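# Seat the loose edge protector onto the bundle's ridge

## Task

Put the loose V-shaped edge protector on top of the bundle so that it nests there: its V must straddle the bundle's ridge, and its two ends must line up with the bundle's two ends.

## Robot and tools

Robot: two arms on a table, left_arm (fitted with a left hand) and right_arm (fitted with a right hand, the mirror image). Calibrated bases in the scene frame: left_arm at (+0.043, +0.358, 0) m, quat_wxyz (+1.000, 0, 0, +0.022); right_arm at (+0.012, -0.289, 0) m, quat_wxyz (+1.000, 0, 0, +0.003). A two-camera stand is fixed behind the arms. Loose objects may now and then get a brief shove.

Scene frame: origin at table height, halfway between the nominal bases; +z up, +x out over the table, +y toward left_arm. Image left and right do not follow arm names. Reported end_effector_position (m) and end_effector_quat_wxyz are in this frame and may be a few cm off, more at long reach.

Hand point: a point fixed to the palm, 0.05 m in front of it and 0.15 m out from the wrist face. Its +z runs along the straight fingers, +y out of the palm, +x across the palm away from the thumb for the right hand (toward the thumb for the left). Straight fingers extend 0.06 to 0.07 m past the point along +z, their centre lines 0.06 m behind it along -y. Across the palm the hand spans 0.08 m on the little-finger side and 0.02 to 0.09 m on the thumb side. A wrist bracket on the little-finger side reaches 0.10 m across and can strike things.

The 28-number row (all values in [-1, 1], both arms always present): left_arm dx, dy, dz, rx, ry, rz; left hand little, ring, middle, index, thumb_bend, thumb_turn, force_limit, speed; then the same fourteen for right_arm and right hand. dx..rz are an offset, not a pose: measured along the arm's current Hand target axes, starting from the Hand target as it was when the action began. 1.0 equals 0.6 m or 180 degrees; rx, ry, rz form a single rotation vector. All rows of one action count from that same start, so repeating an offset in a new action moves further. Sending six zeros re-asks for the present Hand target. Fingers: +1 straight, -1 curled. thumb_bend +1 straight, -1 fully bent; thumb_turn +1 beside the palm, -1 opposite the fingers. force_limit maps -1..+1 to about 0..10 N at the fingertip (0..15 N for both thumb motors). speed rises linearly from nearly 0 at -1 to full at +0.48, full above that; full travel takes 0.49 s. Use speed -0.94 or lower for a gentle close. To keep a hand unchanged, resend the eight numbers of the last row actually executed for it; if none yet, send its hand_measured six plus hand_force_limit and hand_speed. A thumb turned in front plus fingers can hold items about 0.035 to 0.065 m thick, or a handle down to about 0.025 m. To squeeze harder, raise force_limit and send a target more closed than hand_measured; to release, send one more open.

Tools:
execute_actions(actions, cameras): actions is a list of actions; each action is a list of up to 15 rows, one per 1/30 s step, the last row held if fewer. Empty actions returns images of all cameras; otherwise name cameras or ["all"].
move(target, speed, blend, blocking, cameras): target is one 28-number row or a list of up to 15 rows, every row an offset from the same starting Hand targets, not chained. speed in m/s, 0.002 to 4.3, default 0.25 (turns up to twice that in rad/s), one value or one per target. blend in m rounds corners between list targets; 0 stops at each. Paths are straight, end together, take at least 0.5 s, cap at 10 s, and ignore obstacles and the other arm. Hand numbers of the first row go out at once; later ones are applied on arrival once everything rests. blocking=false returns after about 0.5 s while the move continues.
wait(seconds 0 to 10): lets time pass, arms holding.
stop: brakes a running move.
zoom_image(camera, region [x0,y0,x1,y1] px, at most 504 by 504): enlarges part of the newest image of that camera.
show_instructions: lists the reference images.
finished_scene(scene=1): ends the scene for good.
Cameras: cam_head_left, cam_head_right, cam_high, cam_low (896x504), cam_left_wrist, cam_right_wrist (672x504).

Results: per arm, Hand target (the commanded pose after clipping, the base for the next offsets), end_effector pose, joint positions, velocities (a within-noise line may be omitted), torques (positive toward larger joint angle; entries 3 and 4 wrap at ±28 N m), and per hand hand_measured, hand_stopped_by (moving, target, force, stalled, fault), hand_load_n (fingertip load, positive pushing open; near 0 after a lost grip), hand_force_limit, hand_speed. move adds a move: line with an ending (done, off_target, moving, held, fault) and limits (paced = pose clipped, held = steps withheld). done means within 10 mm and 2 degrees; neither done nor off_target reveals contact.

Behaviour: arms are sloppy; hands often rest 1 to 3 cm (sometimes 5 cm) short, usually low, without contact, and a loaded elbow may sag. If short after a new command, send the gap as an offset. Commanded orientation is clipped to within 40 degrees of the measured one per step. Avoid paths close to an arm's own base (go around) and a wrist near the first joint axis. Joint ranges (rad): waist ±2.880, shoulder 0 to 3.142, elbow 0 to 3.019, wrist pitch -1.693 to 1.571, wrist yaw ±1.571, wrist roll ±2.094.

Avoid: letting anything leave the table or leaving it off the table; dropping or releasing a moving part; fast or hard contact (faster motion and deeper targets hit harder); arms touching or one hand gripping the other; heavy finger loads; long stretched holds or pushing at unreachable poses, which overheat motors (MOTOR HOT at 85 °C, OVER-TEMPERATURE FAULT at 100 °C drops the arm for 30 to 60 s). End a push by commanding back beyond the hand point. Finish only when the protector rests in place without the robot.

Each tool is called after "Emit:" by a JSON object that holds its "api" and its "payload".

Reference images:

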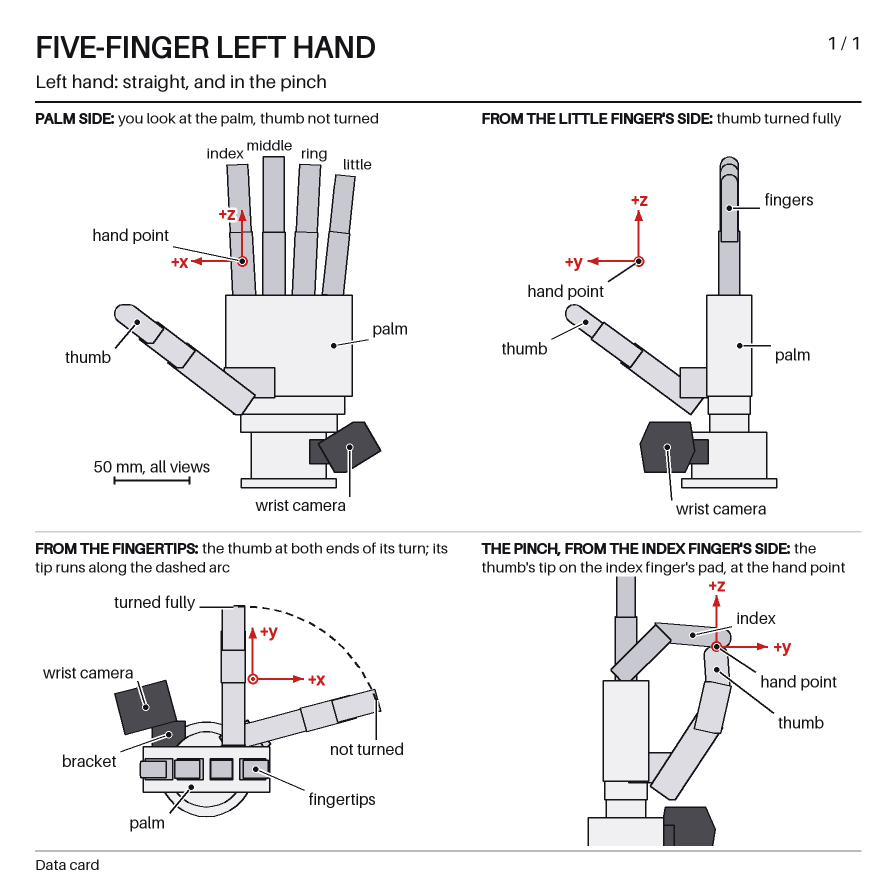

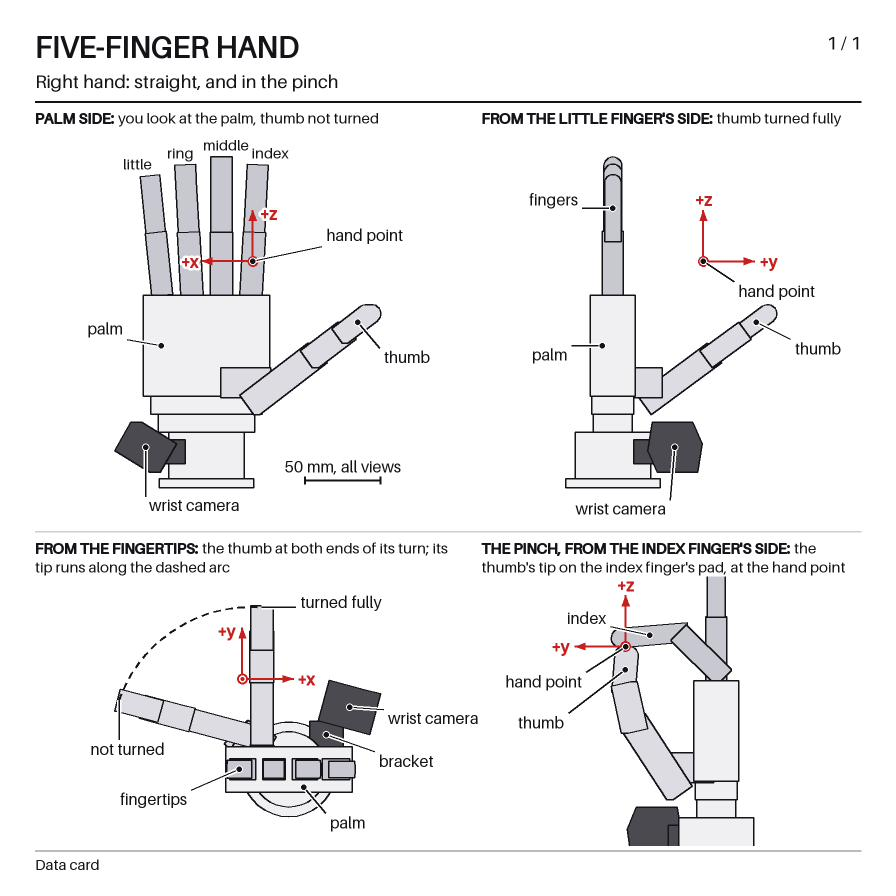

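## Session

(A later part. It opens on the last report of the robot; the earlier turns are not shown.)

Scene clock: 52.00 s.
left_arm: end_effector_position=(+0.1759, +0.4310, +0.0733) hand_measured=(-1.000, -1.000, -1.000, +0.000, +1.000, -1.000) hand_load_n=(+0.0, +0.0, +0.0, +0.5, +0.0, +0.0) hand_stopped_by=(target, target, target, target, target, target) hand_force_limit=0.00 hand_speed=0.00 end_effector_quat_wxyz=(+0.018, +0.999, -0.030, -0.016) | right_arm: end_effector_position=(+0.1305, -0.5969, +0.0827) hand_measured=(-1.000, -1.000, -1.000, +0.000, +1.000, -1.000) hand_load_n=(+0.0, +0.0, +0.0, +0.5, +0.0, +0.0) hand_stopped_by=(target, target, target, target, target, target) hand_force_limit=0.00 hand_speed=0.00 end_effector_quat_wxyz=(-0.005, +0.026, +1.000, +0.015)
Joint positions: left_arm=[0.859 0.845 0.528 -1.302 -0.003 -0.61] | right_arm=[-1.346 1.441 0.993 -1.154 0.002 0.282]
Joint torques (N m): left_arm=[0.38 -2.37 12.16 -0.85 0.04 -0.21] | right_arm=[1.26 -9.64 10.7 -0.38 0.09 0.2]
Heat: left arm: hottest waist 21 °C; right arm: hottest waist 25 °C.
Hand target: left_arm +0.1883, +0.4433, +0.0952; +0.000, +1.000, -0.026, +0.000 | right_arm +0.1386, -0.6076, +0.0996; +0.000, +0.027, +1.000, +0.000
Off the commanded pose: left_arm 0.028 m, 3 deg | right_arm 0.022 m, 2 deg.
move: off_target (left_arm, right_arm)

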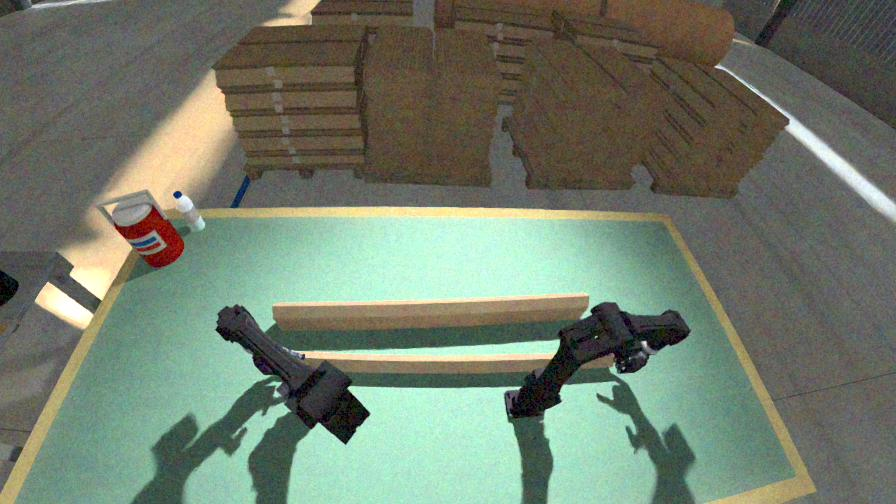

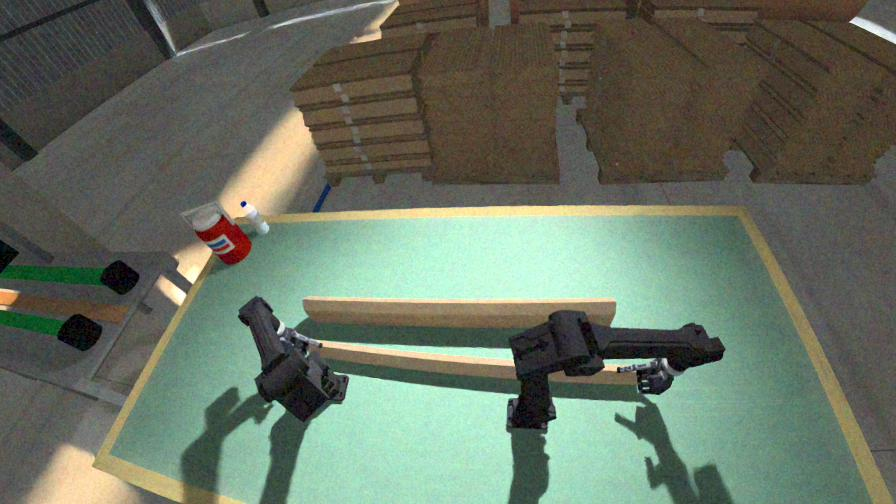

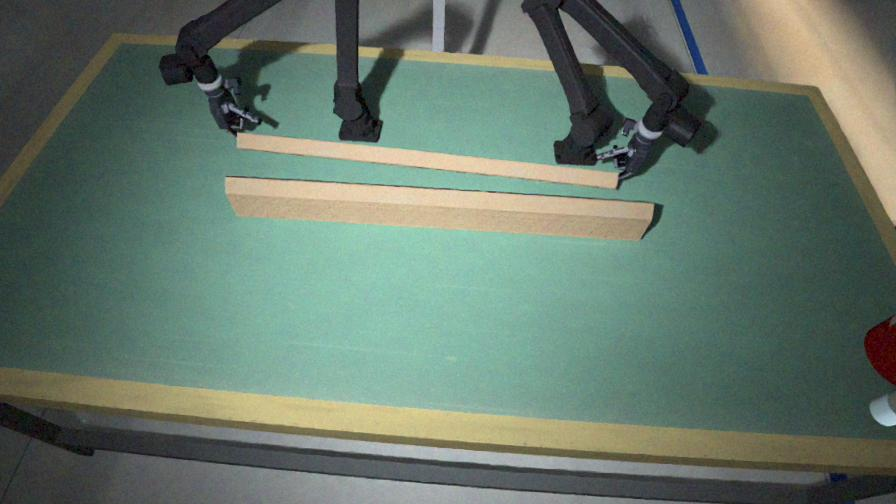

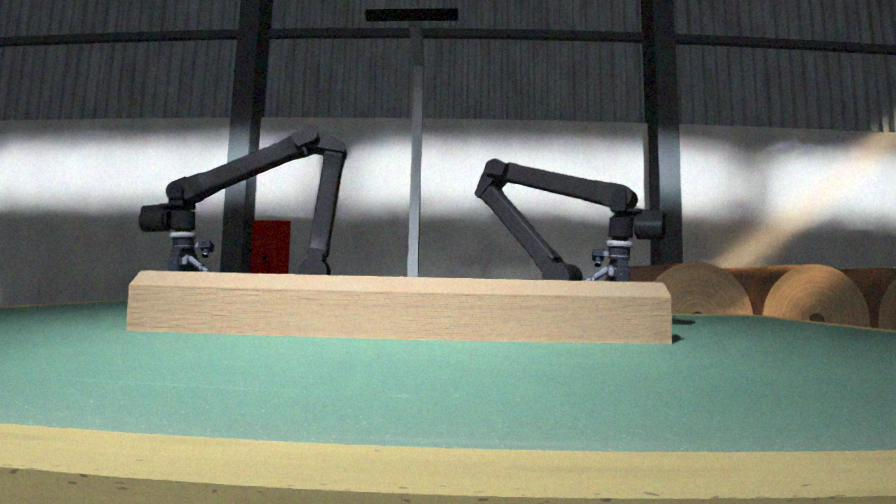

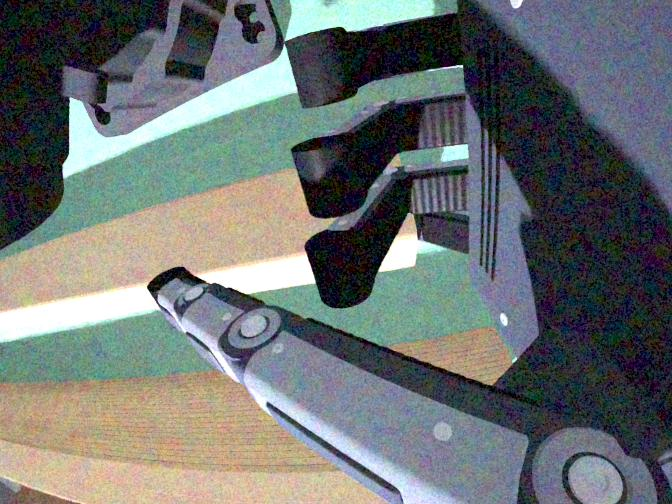

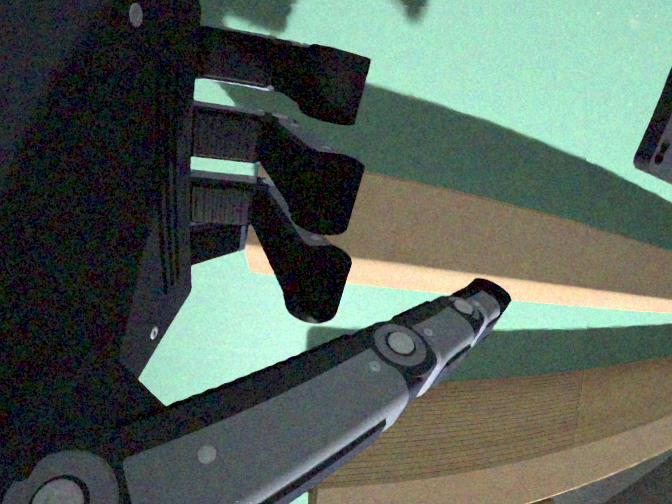

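Emit:
{"api": "move", "payload": {"target": [0.0,-0.013,-0.16,0,0,0,-1,-1,-1,0,1,-1,0,0,0.0,-0.005,-0.16,0,0,0,-1,-1,-1,0,1,-1,0,0], "speed": 0.08, "cameras": ["cam_left_wrist","cam_right_wrist","cam_high","cam_low"]}}

Emit:
{"api": "zoom_image", "payload": {"camera": "cam_high", "region": [590, 90, 690, 190]}}

Emit:
{"api": "zoom_image", "payload": {"camera": "cam_high", "region": [180, 60, 280, 160]}}

Scene clock: 56.67 s.
left_arm: end_effector_position=(+0.1797, +0.4368, +0.1671) hand_measured=(-1.000, -1.000, -1.000, +0.000, +1.000, -1.000) hand_load_n=(+0.0, +0.0, +0.0, +0.5, +0.0, +0.0) hand_stopped_by=(target, target, target, target, target, target) hand_force_limit=0.00 hand_speed=0.00 end_effector_quat_wxyz=(+0.025, +0.999, -0.027, -0.021) | right_arm: end_effector_position=(+0.1302, -0.5965, +0.1761) hand_measured=(-1.000, -1.000, -1.000, +0.000, +1.000, -1.000) hand_load_n=(+0.0, +0.0, +0.5, +0.5, +0.0, +0.0) hand_stopped_by=(target, target, target, target, target, target) hand_force_limit=0.00 hand_speed=0.00 end_effector_quat_wxyz=(-0.008, +0.023, +0.999, +0.027)
Joint positions: left_arm=[0.863 0.823 0.766 -1.58 -0.003 -0.61] | right_arm=[-1.346 1.378 1.183 -1.431 0.002 0.277]
Joint torques (N m): left_arm=[1.67 -2.2 13.16 -0.7 -0.01 -0.02] | right_arm=[1.03 -9.23 12.27 -0.16 0.07 0.17]
Heat: left arm: hottest waist 21 °C; right arm: hottest waist 25 °C.
Hand target: left_arm +0.1888, +0.4510, +0.1913; -0.001, +1.000, -0.026, +0.000 | right_arm +0.1385, -0.6106, +0.1956; +0.000, +0.027, +1.000, +0.000
Off the commanded pose: left_arm 0.029 m, 4 deg | right_arm 0.025 m, 3 deg.
move: off_target (left_arm, right_arm)
Images, in order (width x height): cam_high 896x504, cam_low 896x504, cam_left_wrist 672x504, cam_right_wrist 672x504.

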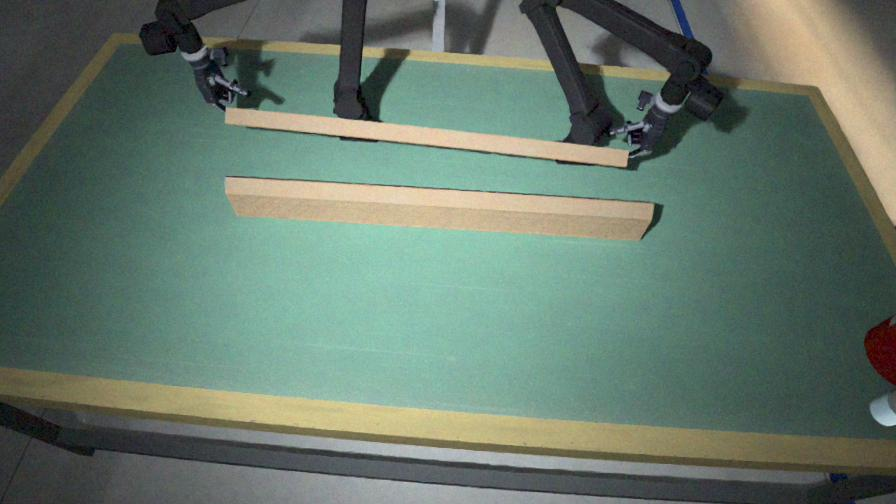

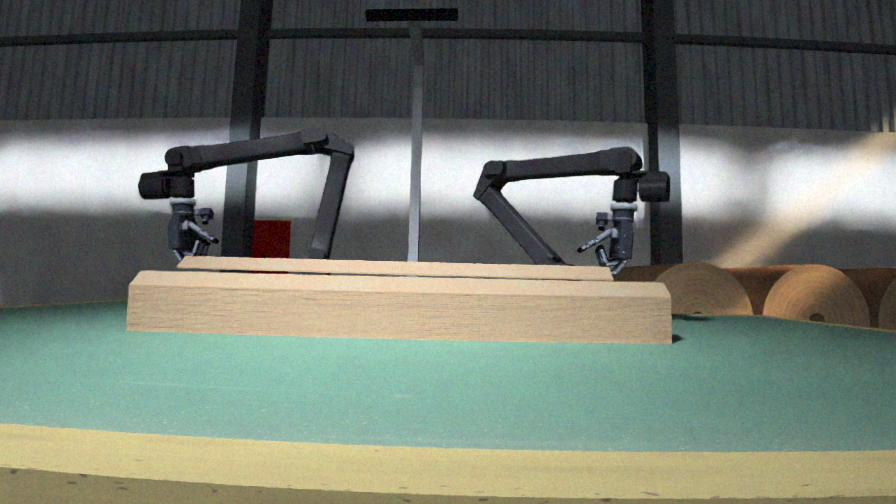

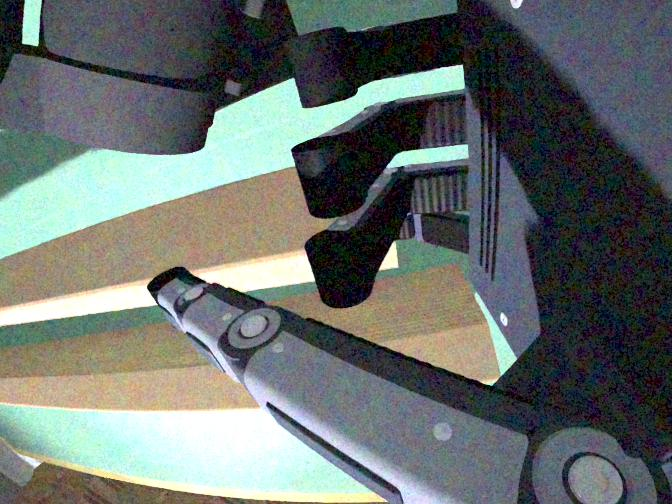

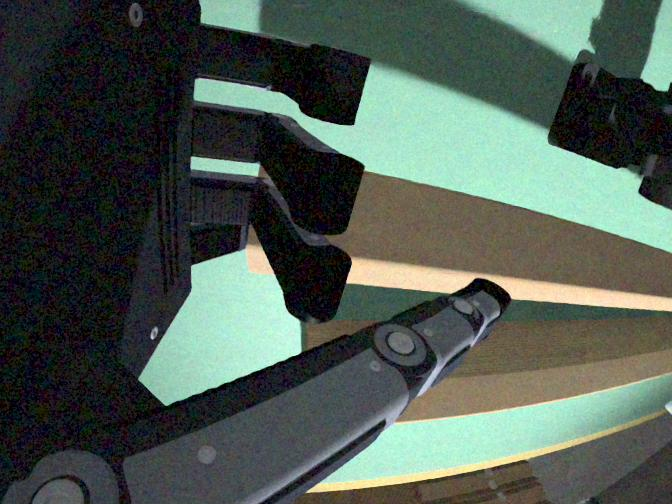

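Scaled by 5.040 from the camera's 896x504 image, which has a finer 1280x720 frame.

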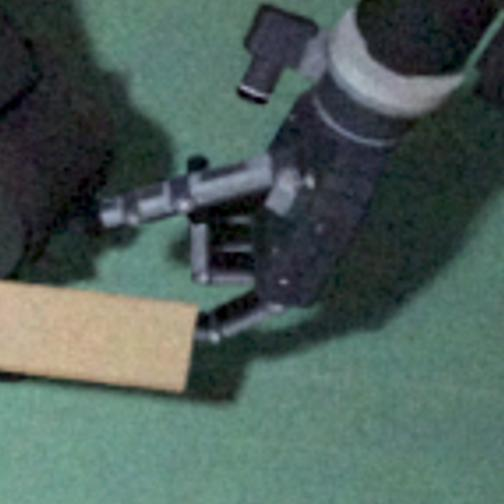

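Scaled by 5.040 from the camera's 896x504 image, which has a finer 1280x720 frame.

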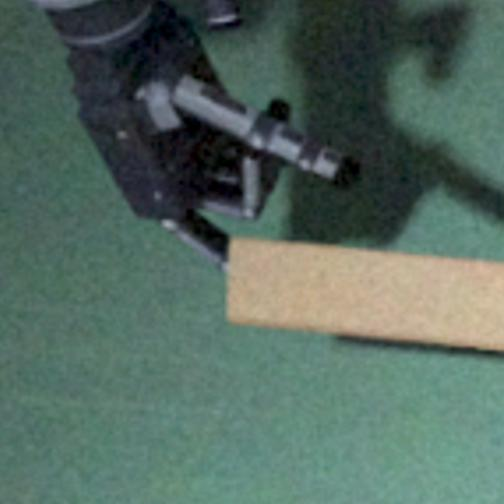

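Emit:
{"api": "move", "payload": {"target": [0.163,-0.067,-0.033,0,0,-0.014,-1,-1,-1,0,1,-1,0,0,-0.247,0.072,-0.025,0,0,-0.014,-1,-1,-1,0,1,-1,0,0], "speed": 0.08, "cameras": ["all"]}}

Emit:
{"api": "zoom_image", "payload": {"camera": "cam_high", "region": [600, 110, 710, 220]}}

Emit:
{"api": "zoom_image", "payload": {"camera": "cam_high", "region": [180, 90, 290, 200]}}

Scene clock: 59.97 s.
left_arm: end_effector_position=(+0.2671, +0.4697, +0.1918) hand_measured=(-1.000, -1.000, -1.000, +0.000, +1.000, -1.000) hand_load_n=(+0.0, +0.5, +0.0, +0.5, +0.0, +0.0) hand_stopped_by=(target, target, target, target, target, target) hand_force_limit=0.00 hand_speed=0.00 end_effector_quat_wxyz=(+0.025, +0.999, -0.014, -0.025) | right_arm: end_effector_position=(+0.2756, -0.5642, +0.1959) hand_measured=(-1.000, -1.000, -1.000, +0.000, +1.000, -1.000) hand_load_n=(+0.0, +0.0, +0.0, +0.5, +0.0, +0.0) hand_stopped_by=(target, target, target, target, target, target) hand_force_limit=0.00 hand_speed=0.00 end_effector_quat_wxyz=(-0.012, -0.004, +1.000, +0.015)
Joint positions: left_arm=[0.683 1.069 0.971 -1.543 0.003 -0.817] | right_arm=[-0.966 1.443 1.306 -1.473 0.002 0.602]
Joint torques (N m): left_arm=[0.44 -4.13 13.11 0.2 0.01 -0.26] | right_arm=[0.85 -9 12.46 -0.1 0.05 0.22]
Heat: left arm: hottest waist 21 °C; right arm: hottest waist 25 °C.
Hand target: left_arm +0.2886, +0.4860, +0.2110; +0.000, +1.000, -0.004, +0.000 | right_arm +0.2888, -0.5757, +0.2106; +0.000, +0.005, +1.000, +0.000
Off the commanded pose: left_arm 0.033 m, 4 deg | right_arm 0.023 m, 2 deg.
move: off_target (left_arm, right_arm)

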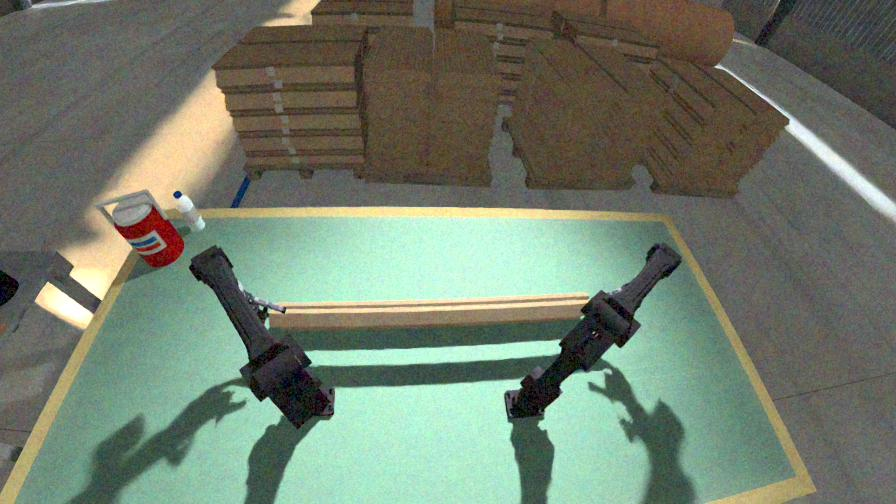

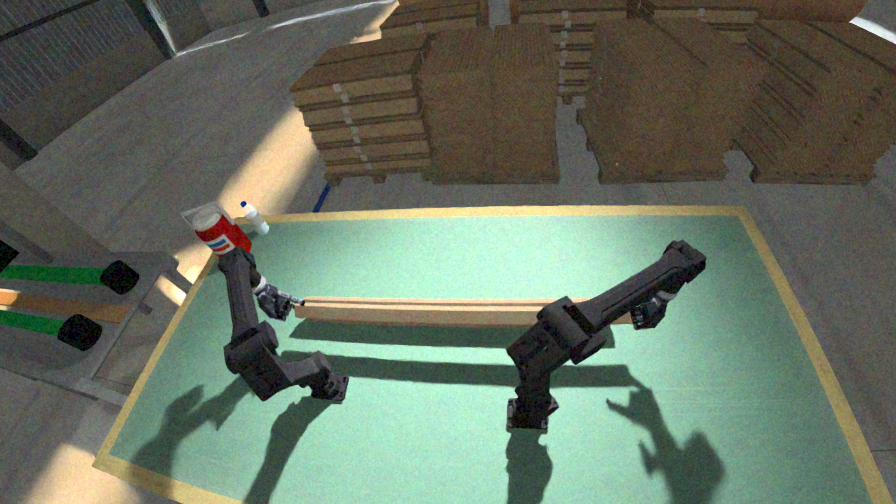

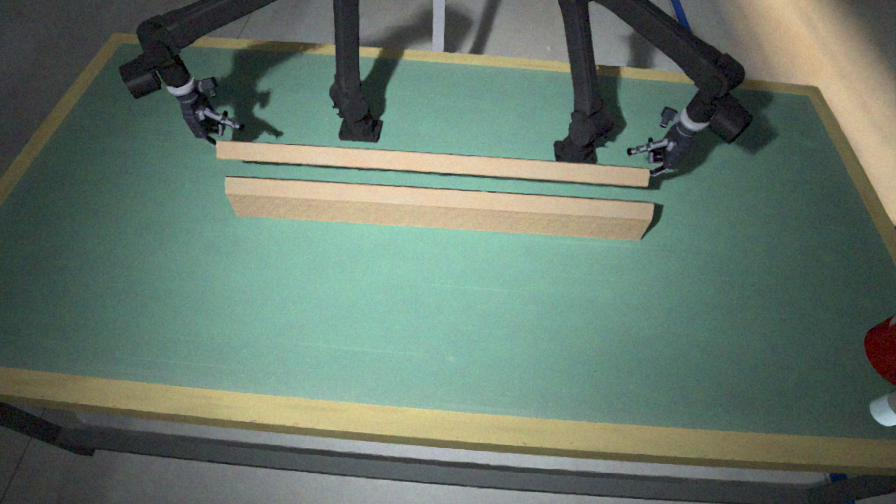

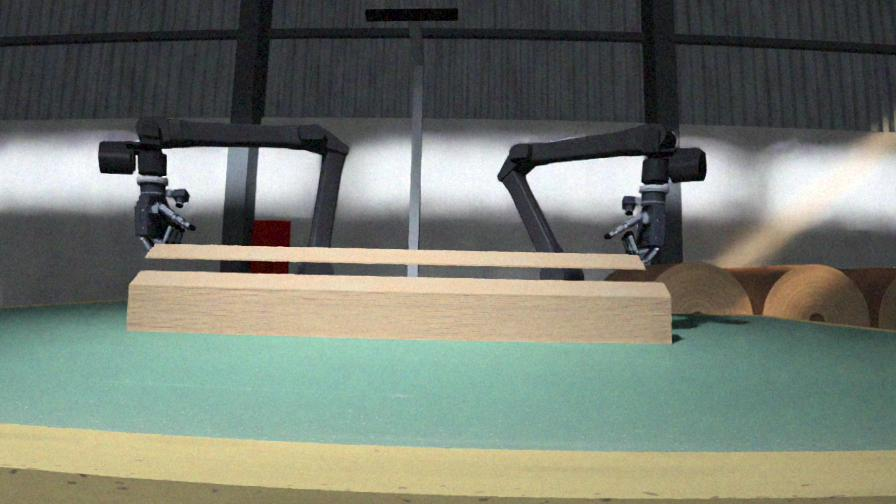

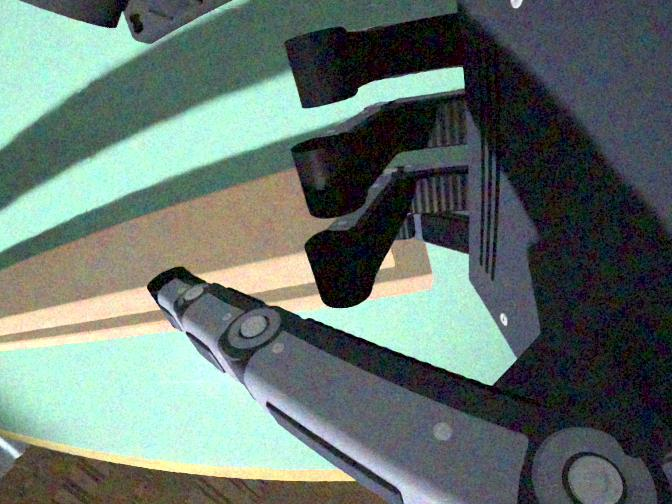

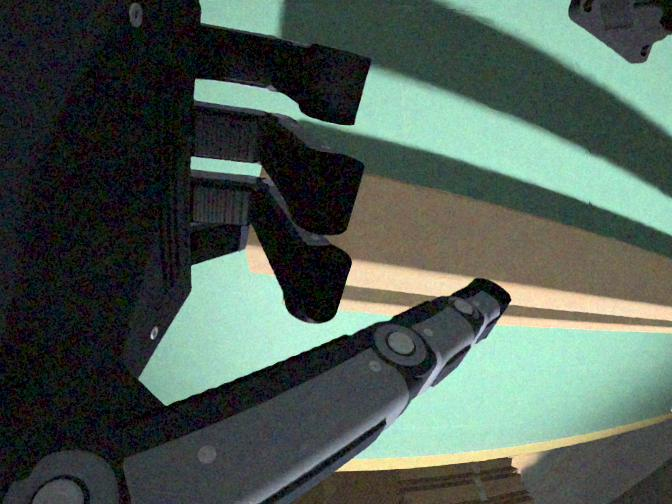

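Scaled by 4.582 from the camera's 896x504 image, which has a finer 1280x720 frame.

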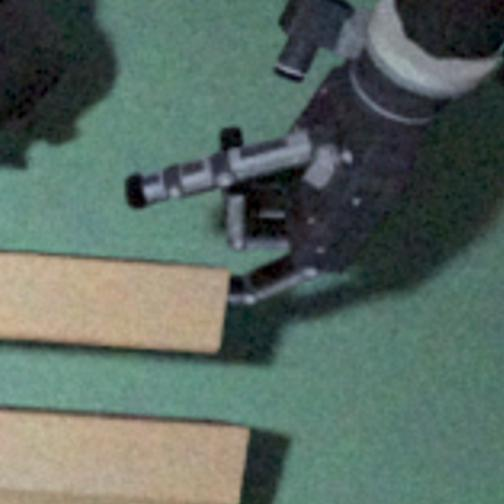

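Scaled by 4.582 from the camera's 896x504 image, which has a finer 1280x720 frame.

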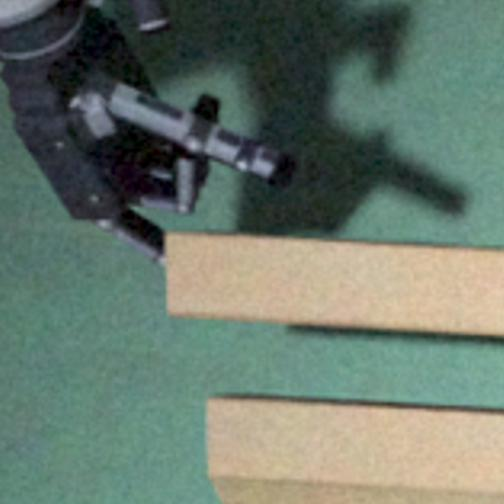

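Emit:
{"api": "move", "payload": {"target": [0.09,-0.043,0,0,0,0,-1,-1,-1,0,1,-1,0,0,-0.097,0.038,0,0,0,0,-1,-1,-1,0,1,-1,0,0], "speed": 0.06, "cameras": ["all"]}}

Emit:
{"api": "zoom_image", "payload": {"camera": "cam_high", "region": [600, 130, 710, 240]}}

Emit:
{"api": "zoom_image", "payload": {"camera": "cam_high", "region": [180, 110, 290, 220]}}

Emit:
{"api": "zoom_image", "payload": {"camera": "cam_head_left", "region": [230, 250, 380, 360]}}

Emit:
{"api": "zoom_image", "payload": {"camera": "cam_head_right", "region": [540, 250, 690, 360]}}

Scene clock: 62.57 s.
left_arm: end_effector_position=(+0.3198, +0.4953, +0.1924) hand_measured=(-1.000, -1.000, -1.000, +0.000, +1.000, -1.000) hand_load_n=(+0.0, +0.0, +0.0, +0.5, +0.0, +0.0) hand_stopped_by=(target, target, target, target, target, target) hand_force_limit=0.00 hand_speed=0.00 end_effector_quat_wxyz=(+0.024, +0.999, -0.014, -0.026) | right_arm: end_effector_position=(+0.3332, -0.5429, +0.1959) hand_measured=(-1.000, -1.000, -1.000, +0.000, +1.000, -1.000) hand_load_n=(+0.0, +0.0, +0.0, +0.5, +0.0, +0.0) hand_stopped_by=(target, target, target, target, target, target) hand_force_limit=0.00 hand_speed=0.00 end_effector_quat_wxyz=(-0.011, -0.004, +1.000, +0.017)
Joint positions: left_arm=[0.634 1.225 1.091 -1.506 0.004 -0.866] | right_arm=[-0.83 1.494 1.361 -1.477 -0.006 0.737]
Joint torques (N m): left_arm=[0.5 -6.59 13.08 0.21 0 -0.25] | right_arm=[0.91 -9.7 12.52 -0.06 0.03 0.22]
Heat: left arm: hottest elbow 22 °C; right arm: hottest waist 25 °C.
Hand target: left_arm +0.3428, +0.5113, +0.2111; -0.001, +1.000, -0.004, +0.000 | right_arm +0.3473, -0.5534, +0.2104; +0.000, +0.005, +1.000, +0.000
Off the commanded pose: left_arm 0.034 m, 4 deg | right_arm 0.023 m, 3 deg.
move: off_target (left_arm, right_arm)

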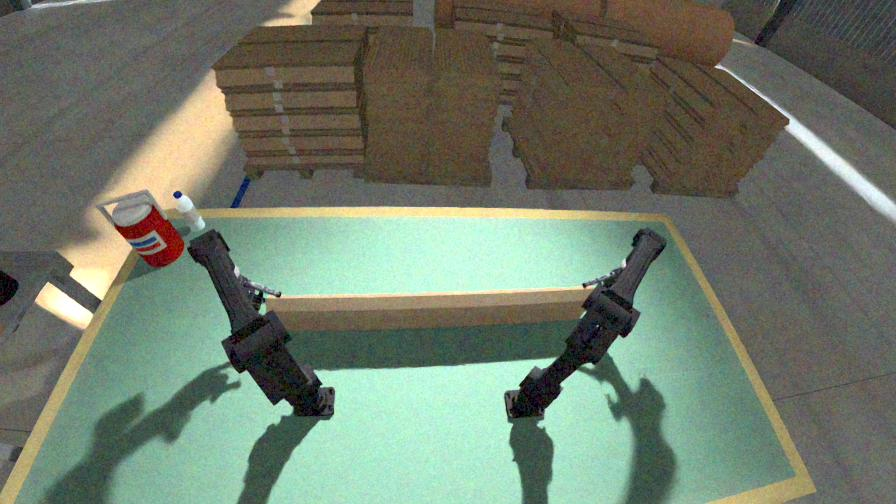

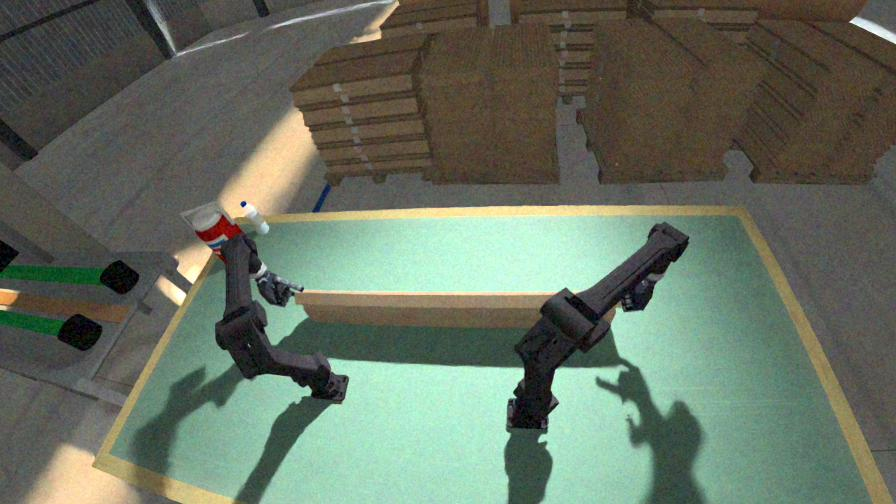

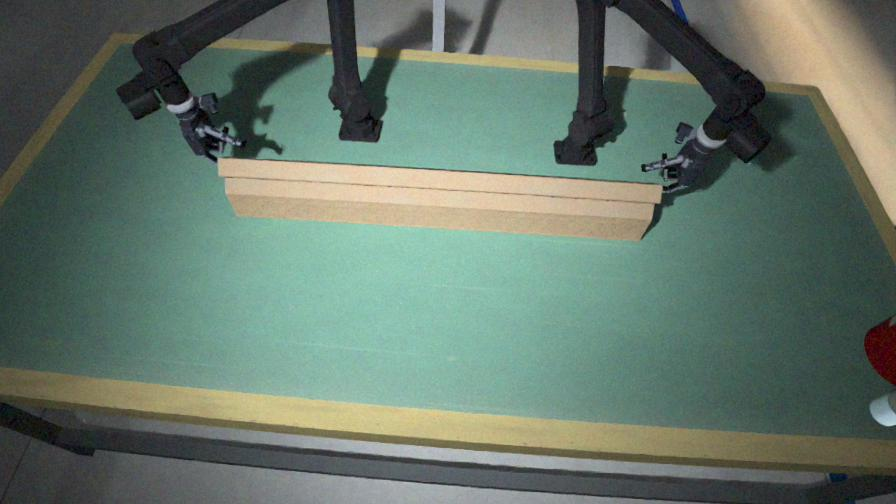

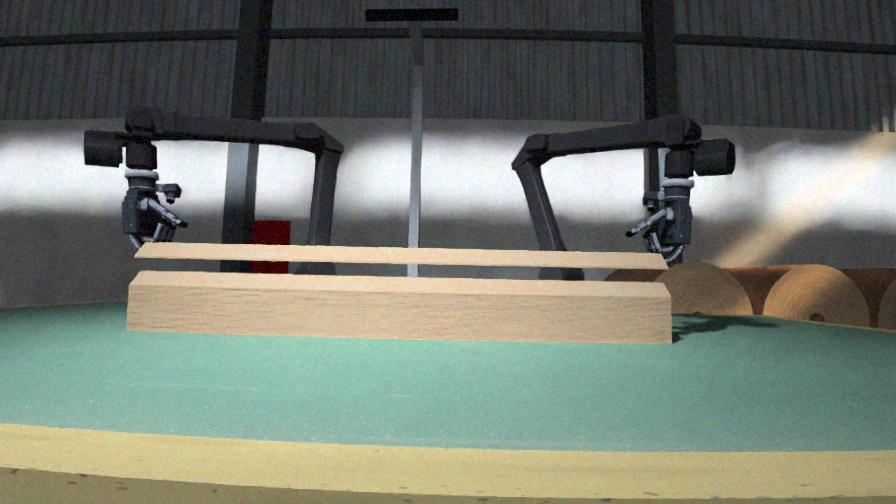

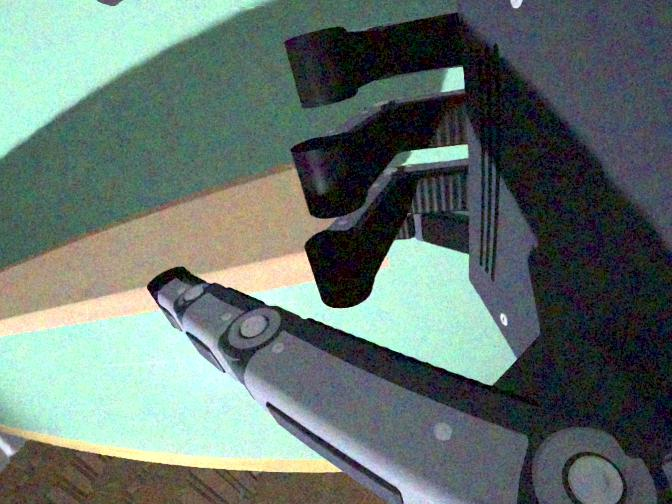

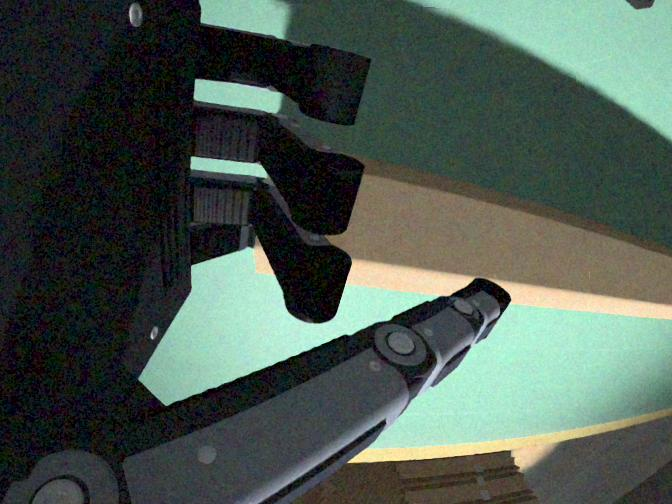

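Scaled by 4.582 from the camera's 896x504 image, which has a finer 1280x720 frame.

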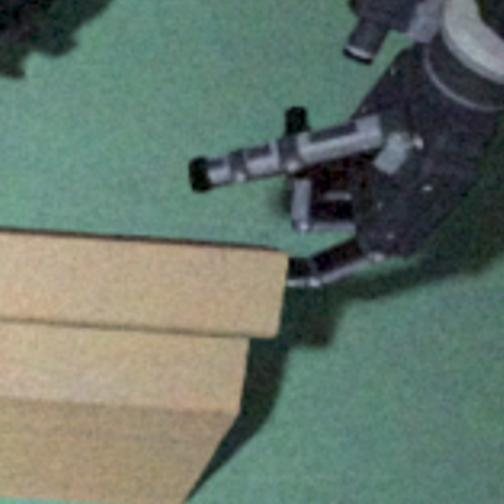

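Scaled by 4.582 from the camera's 896x504 image, which has a finer 1280x720 frame.

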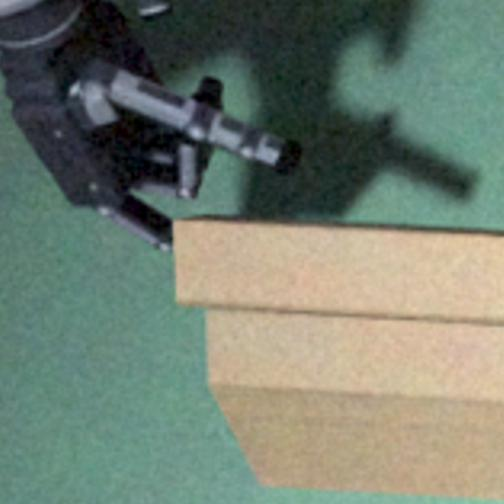

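Scaled by 3.360 from the camera's 896x504 image, which has a finer 1280x720 frame.

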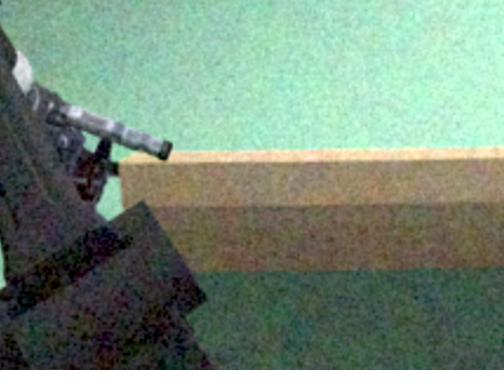

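Scaled by 3.360 from the camera's 896x504 image, which has a finer 1280x720 frame.

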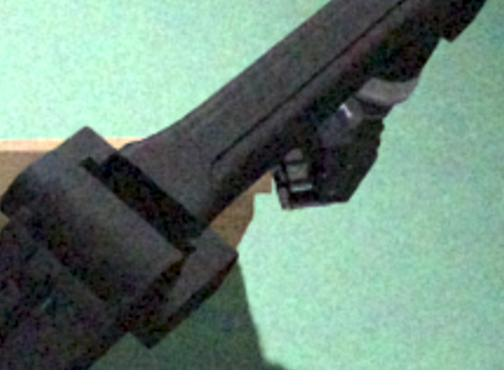

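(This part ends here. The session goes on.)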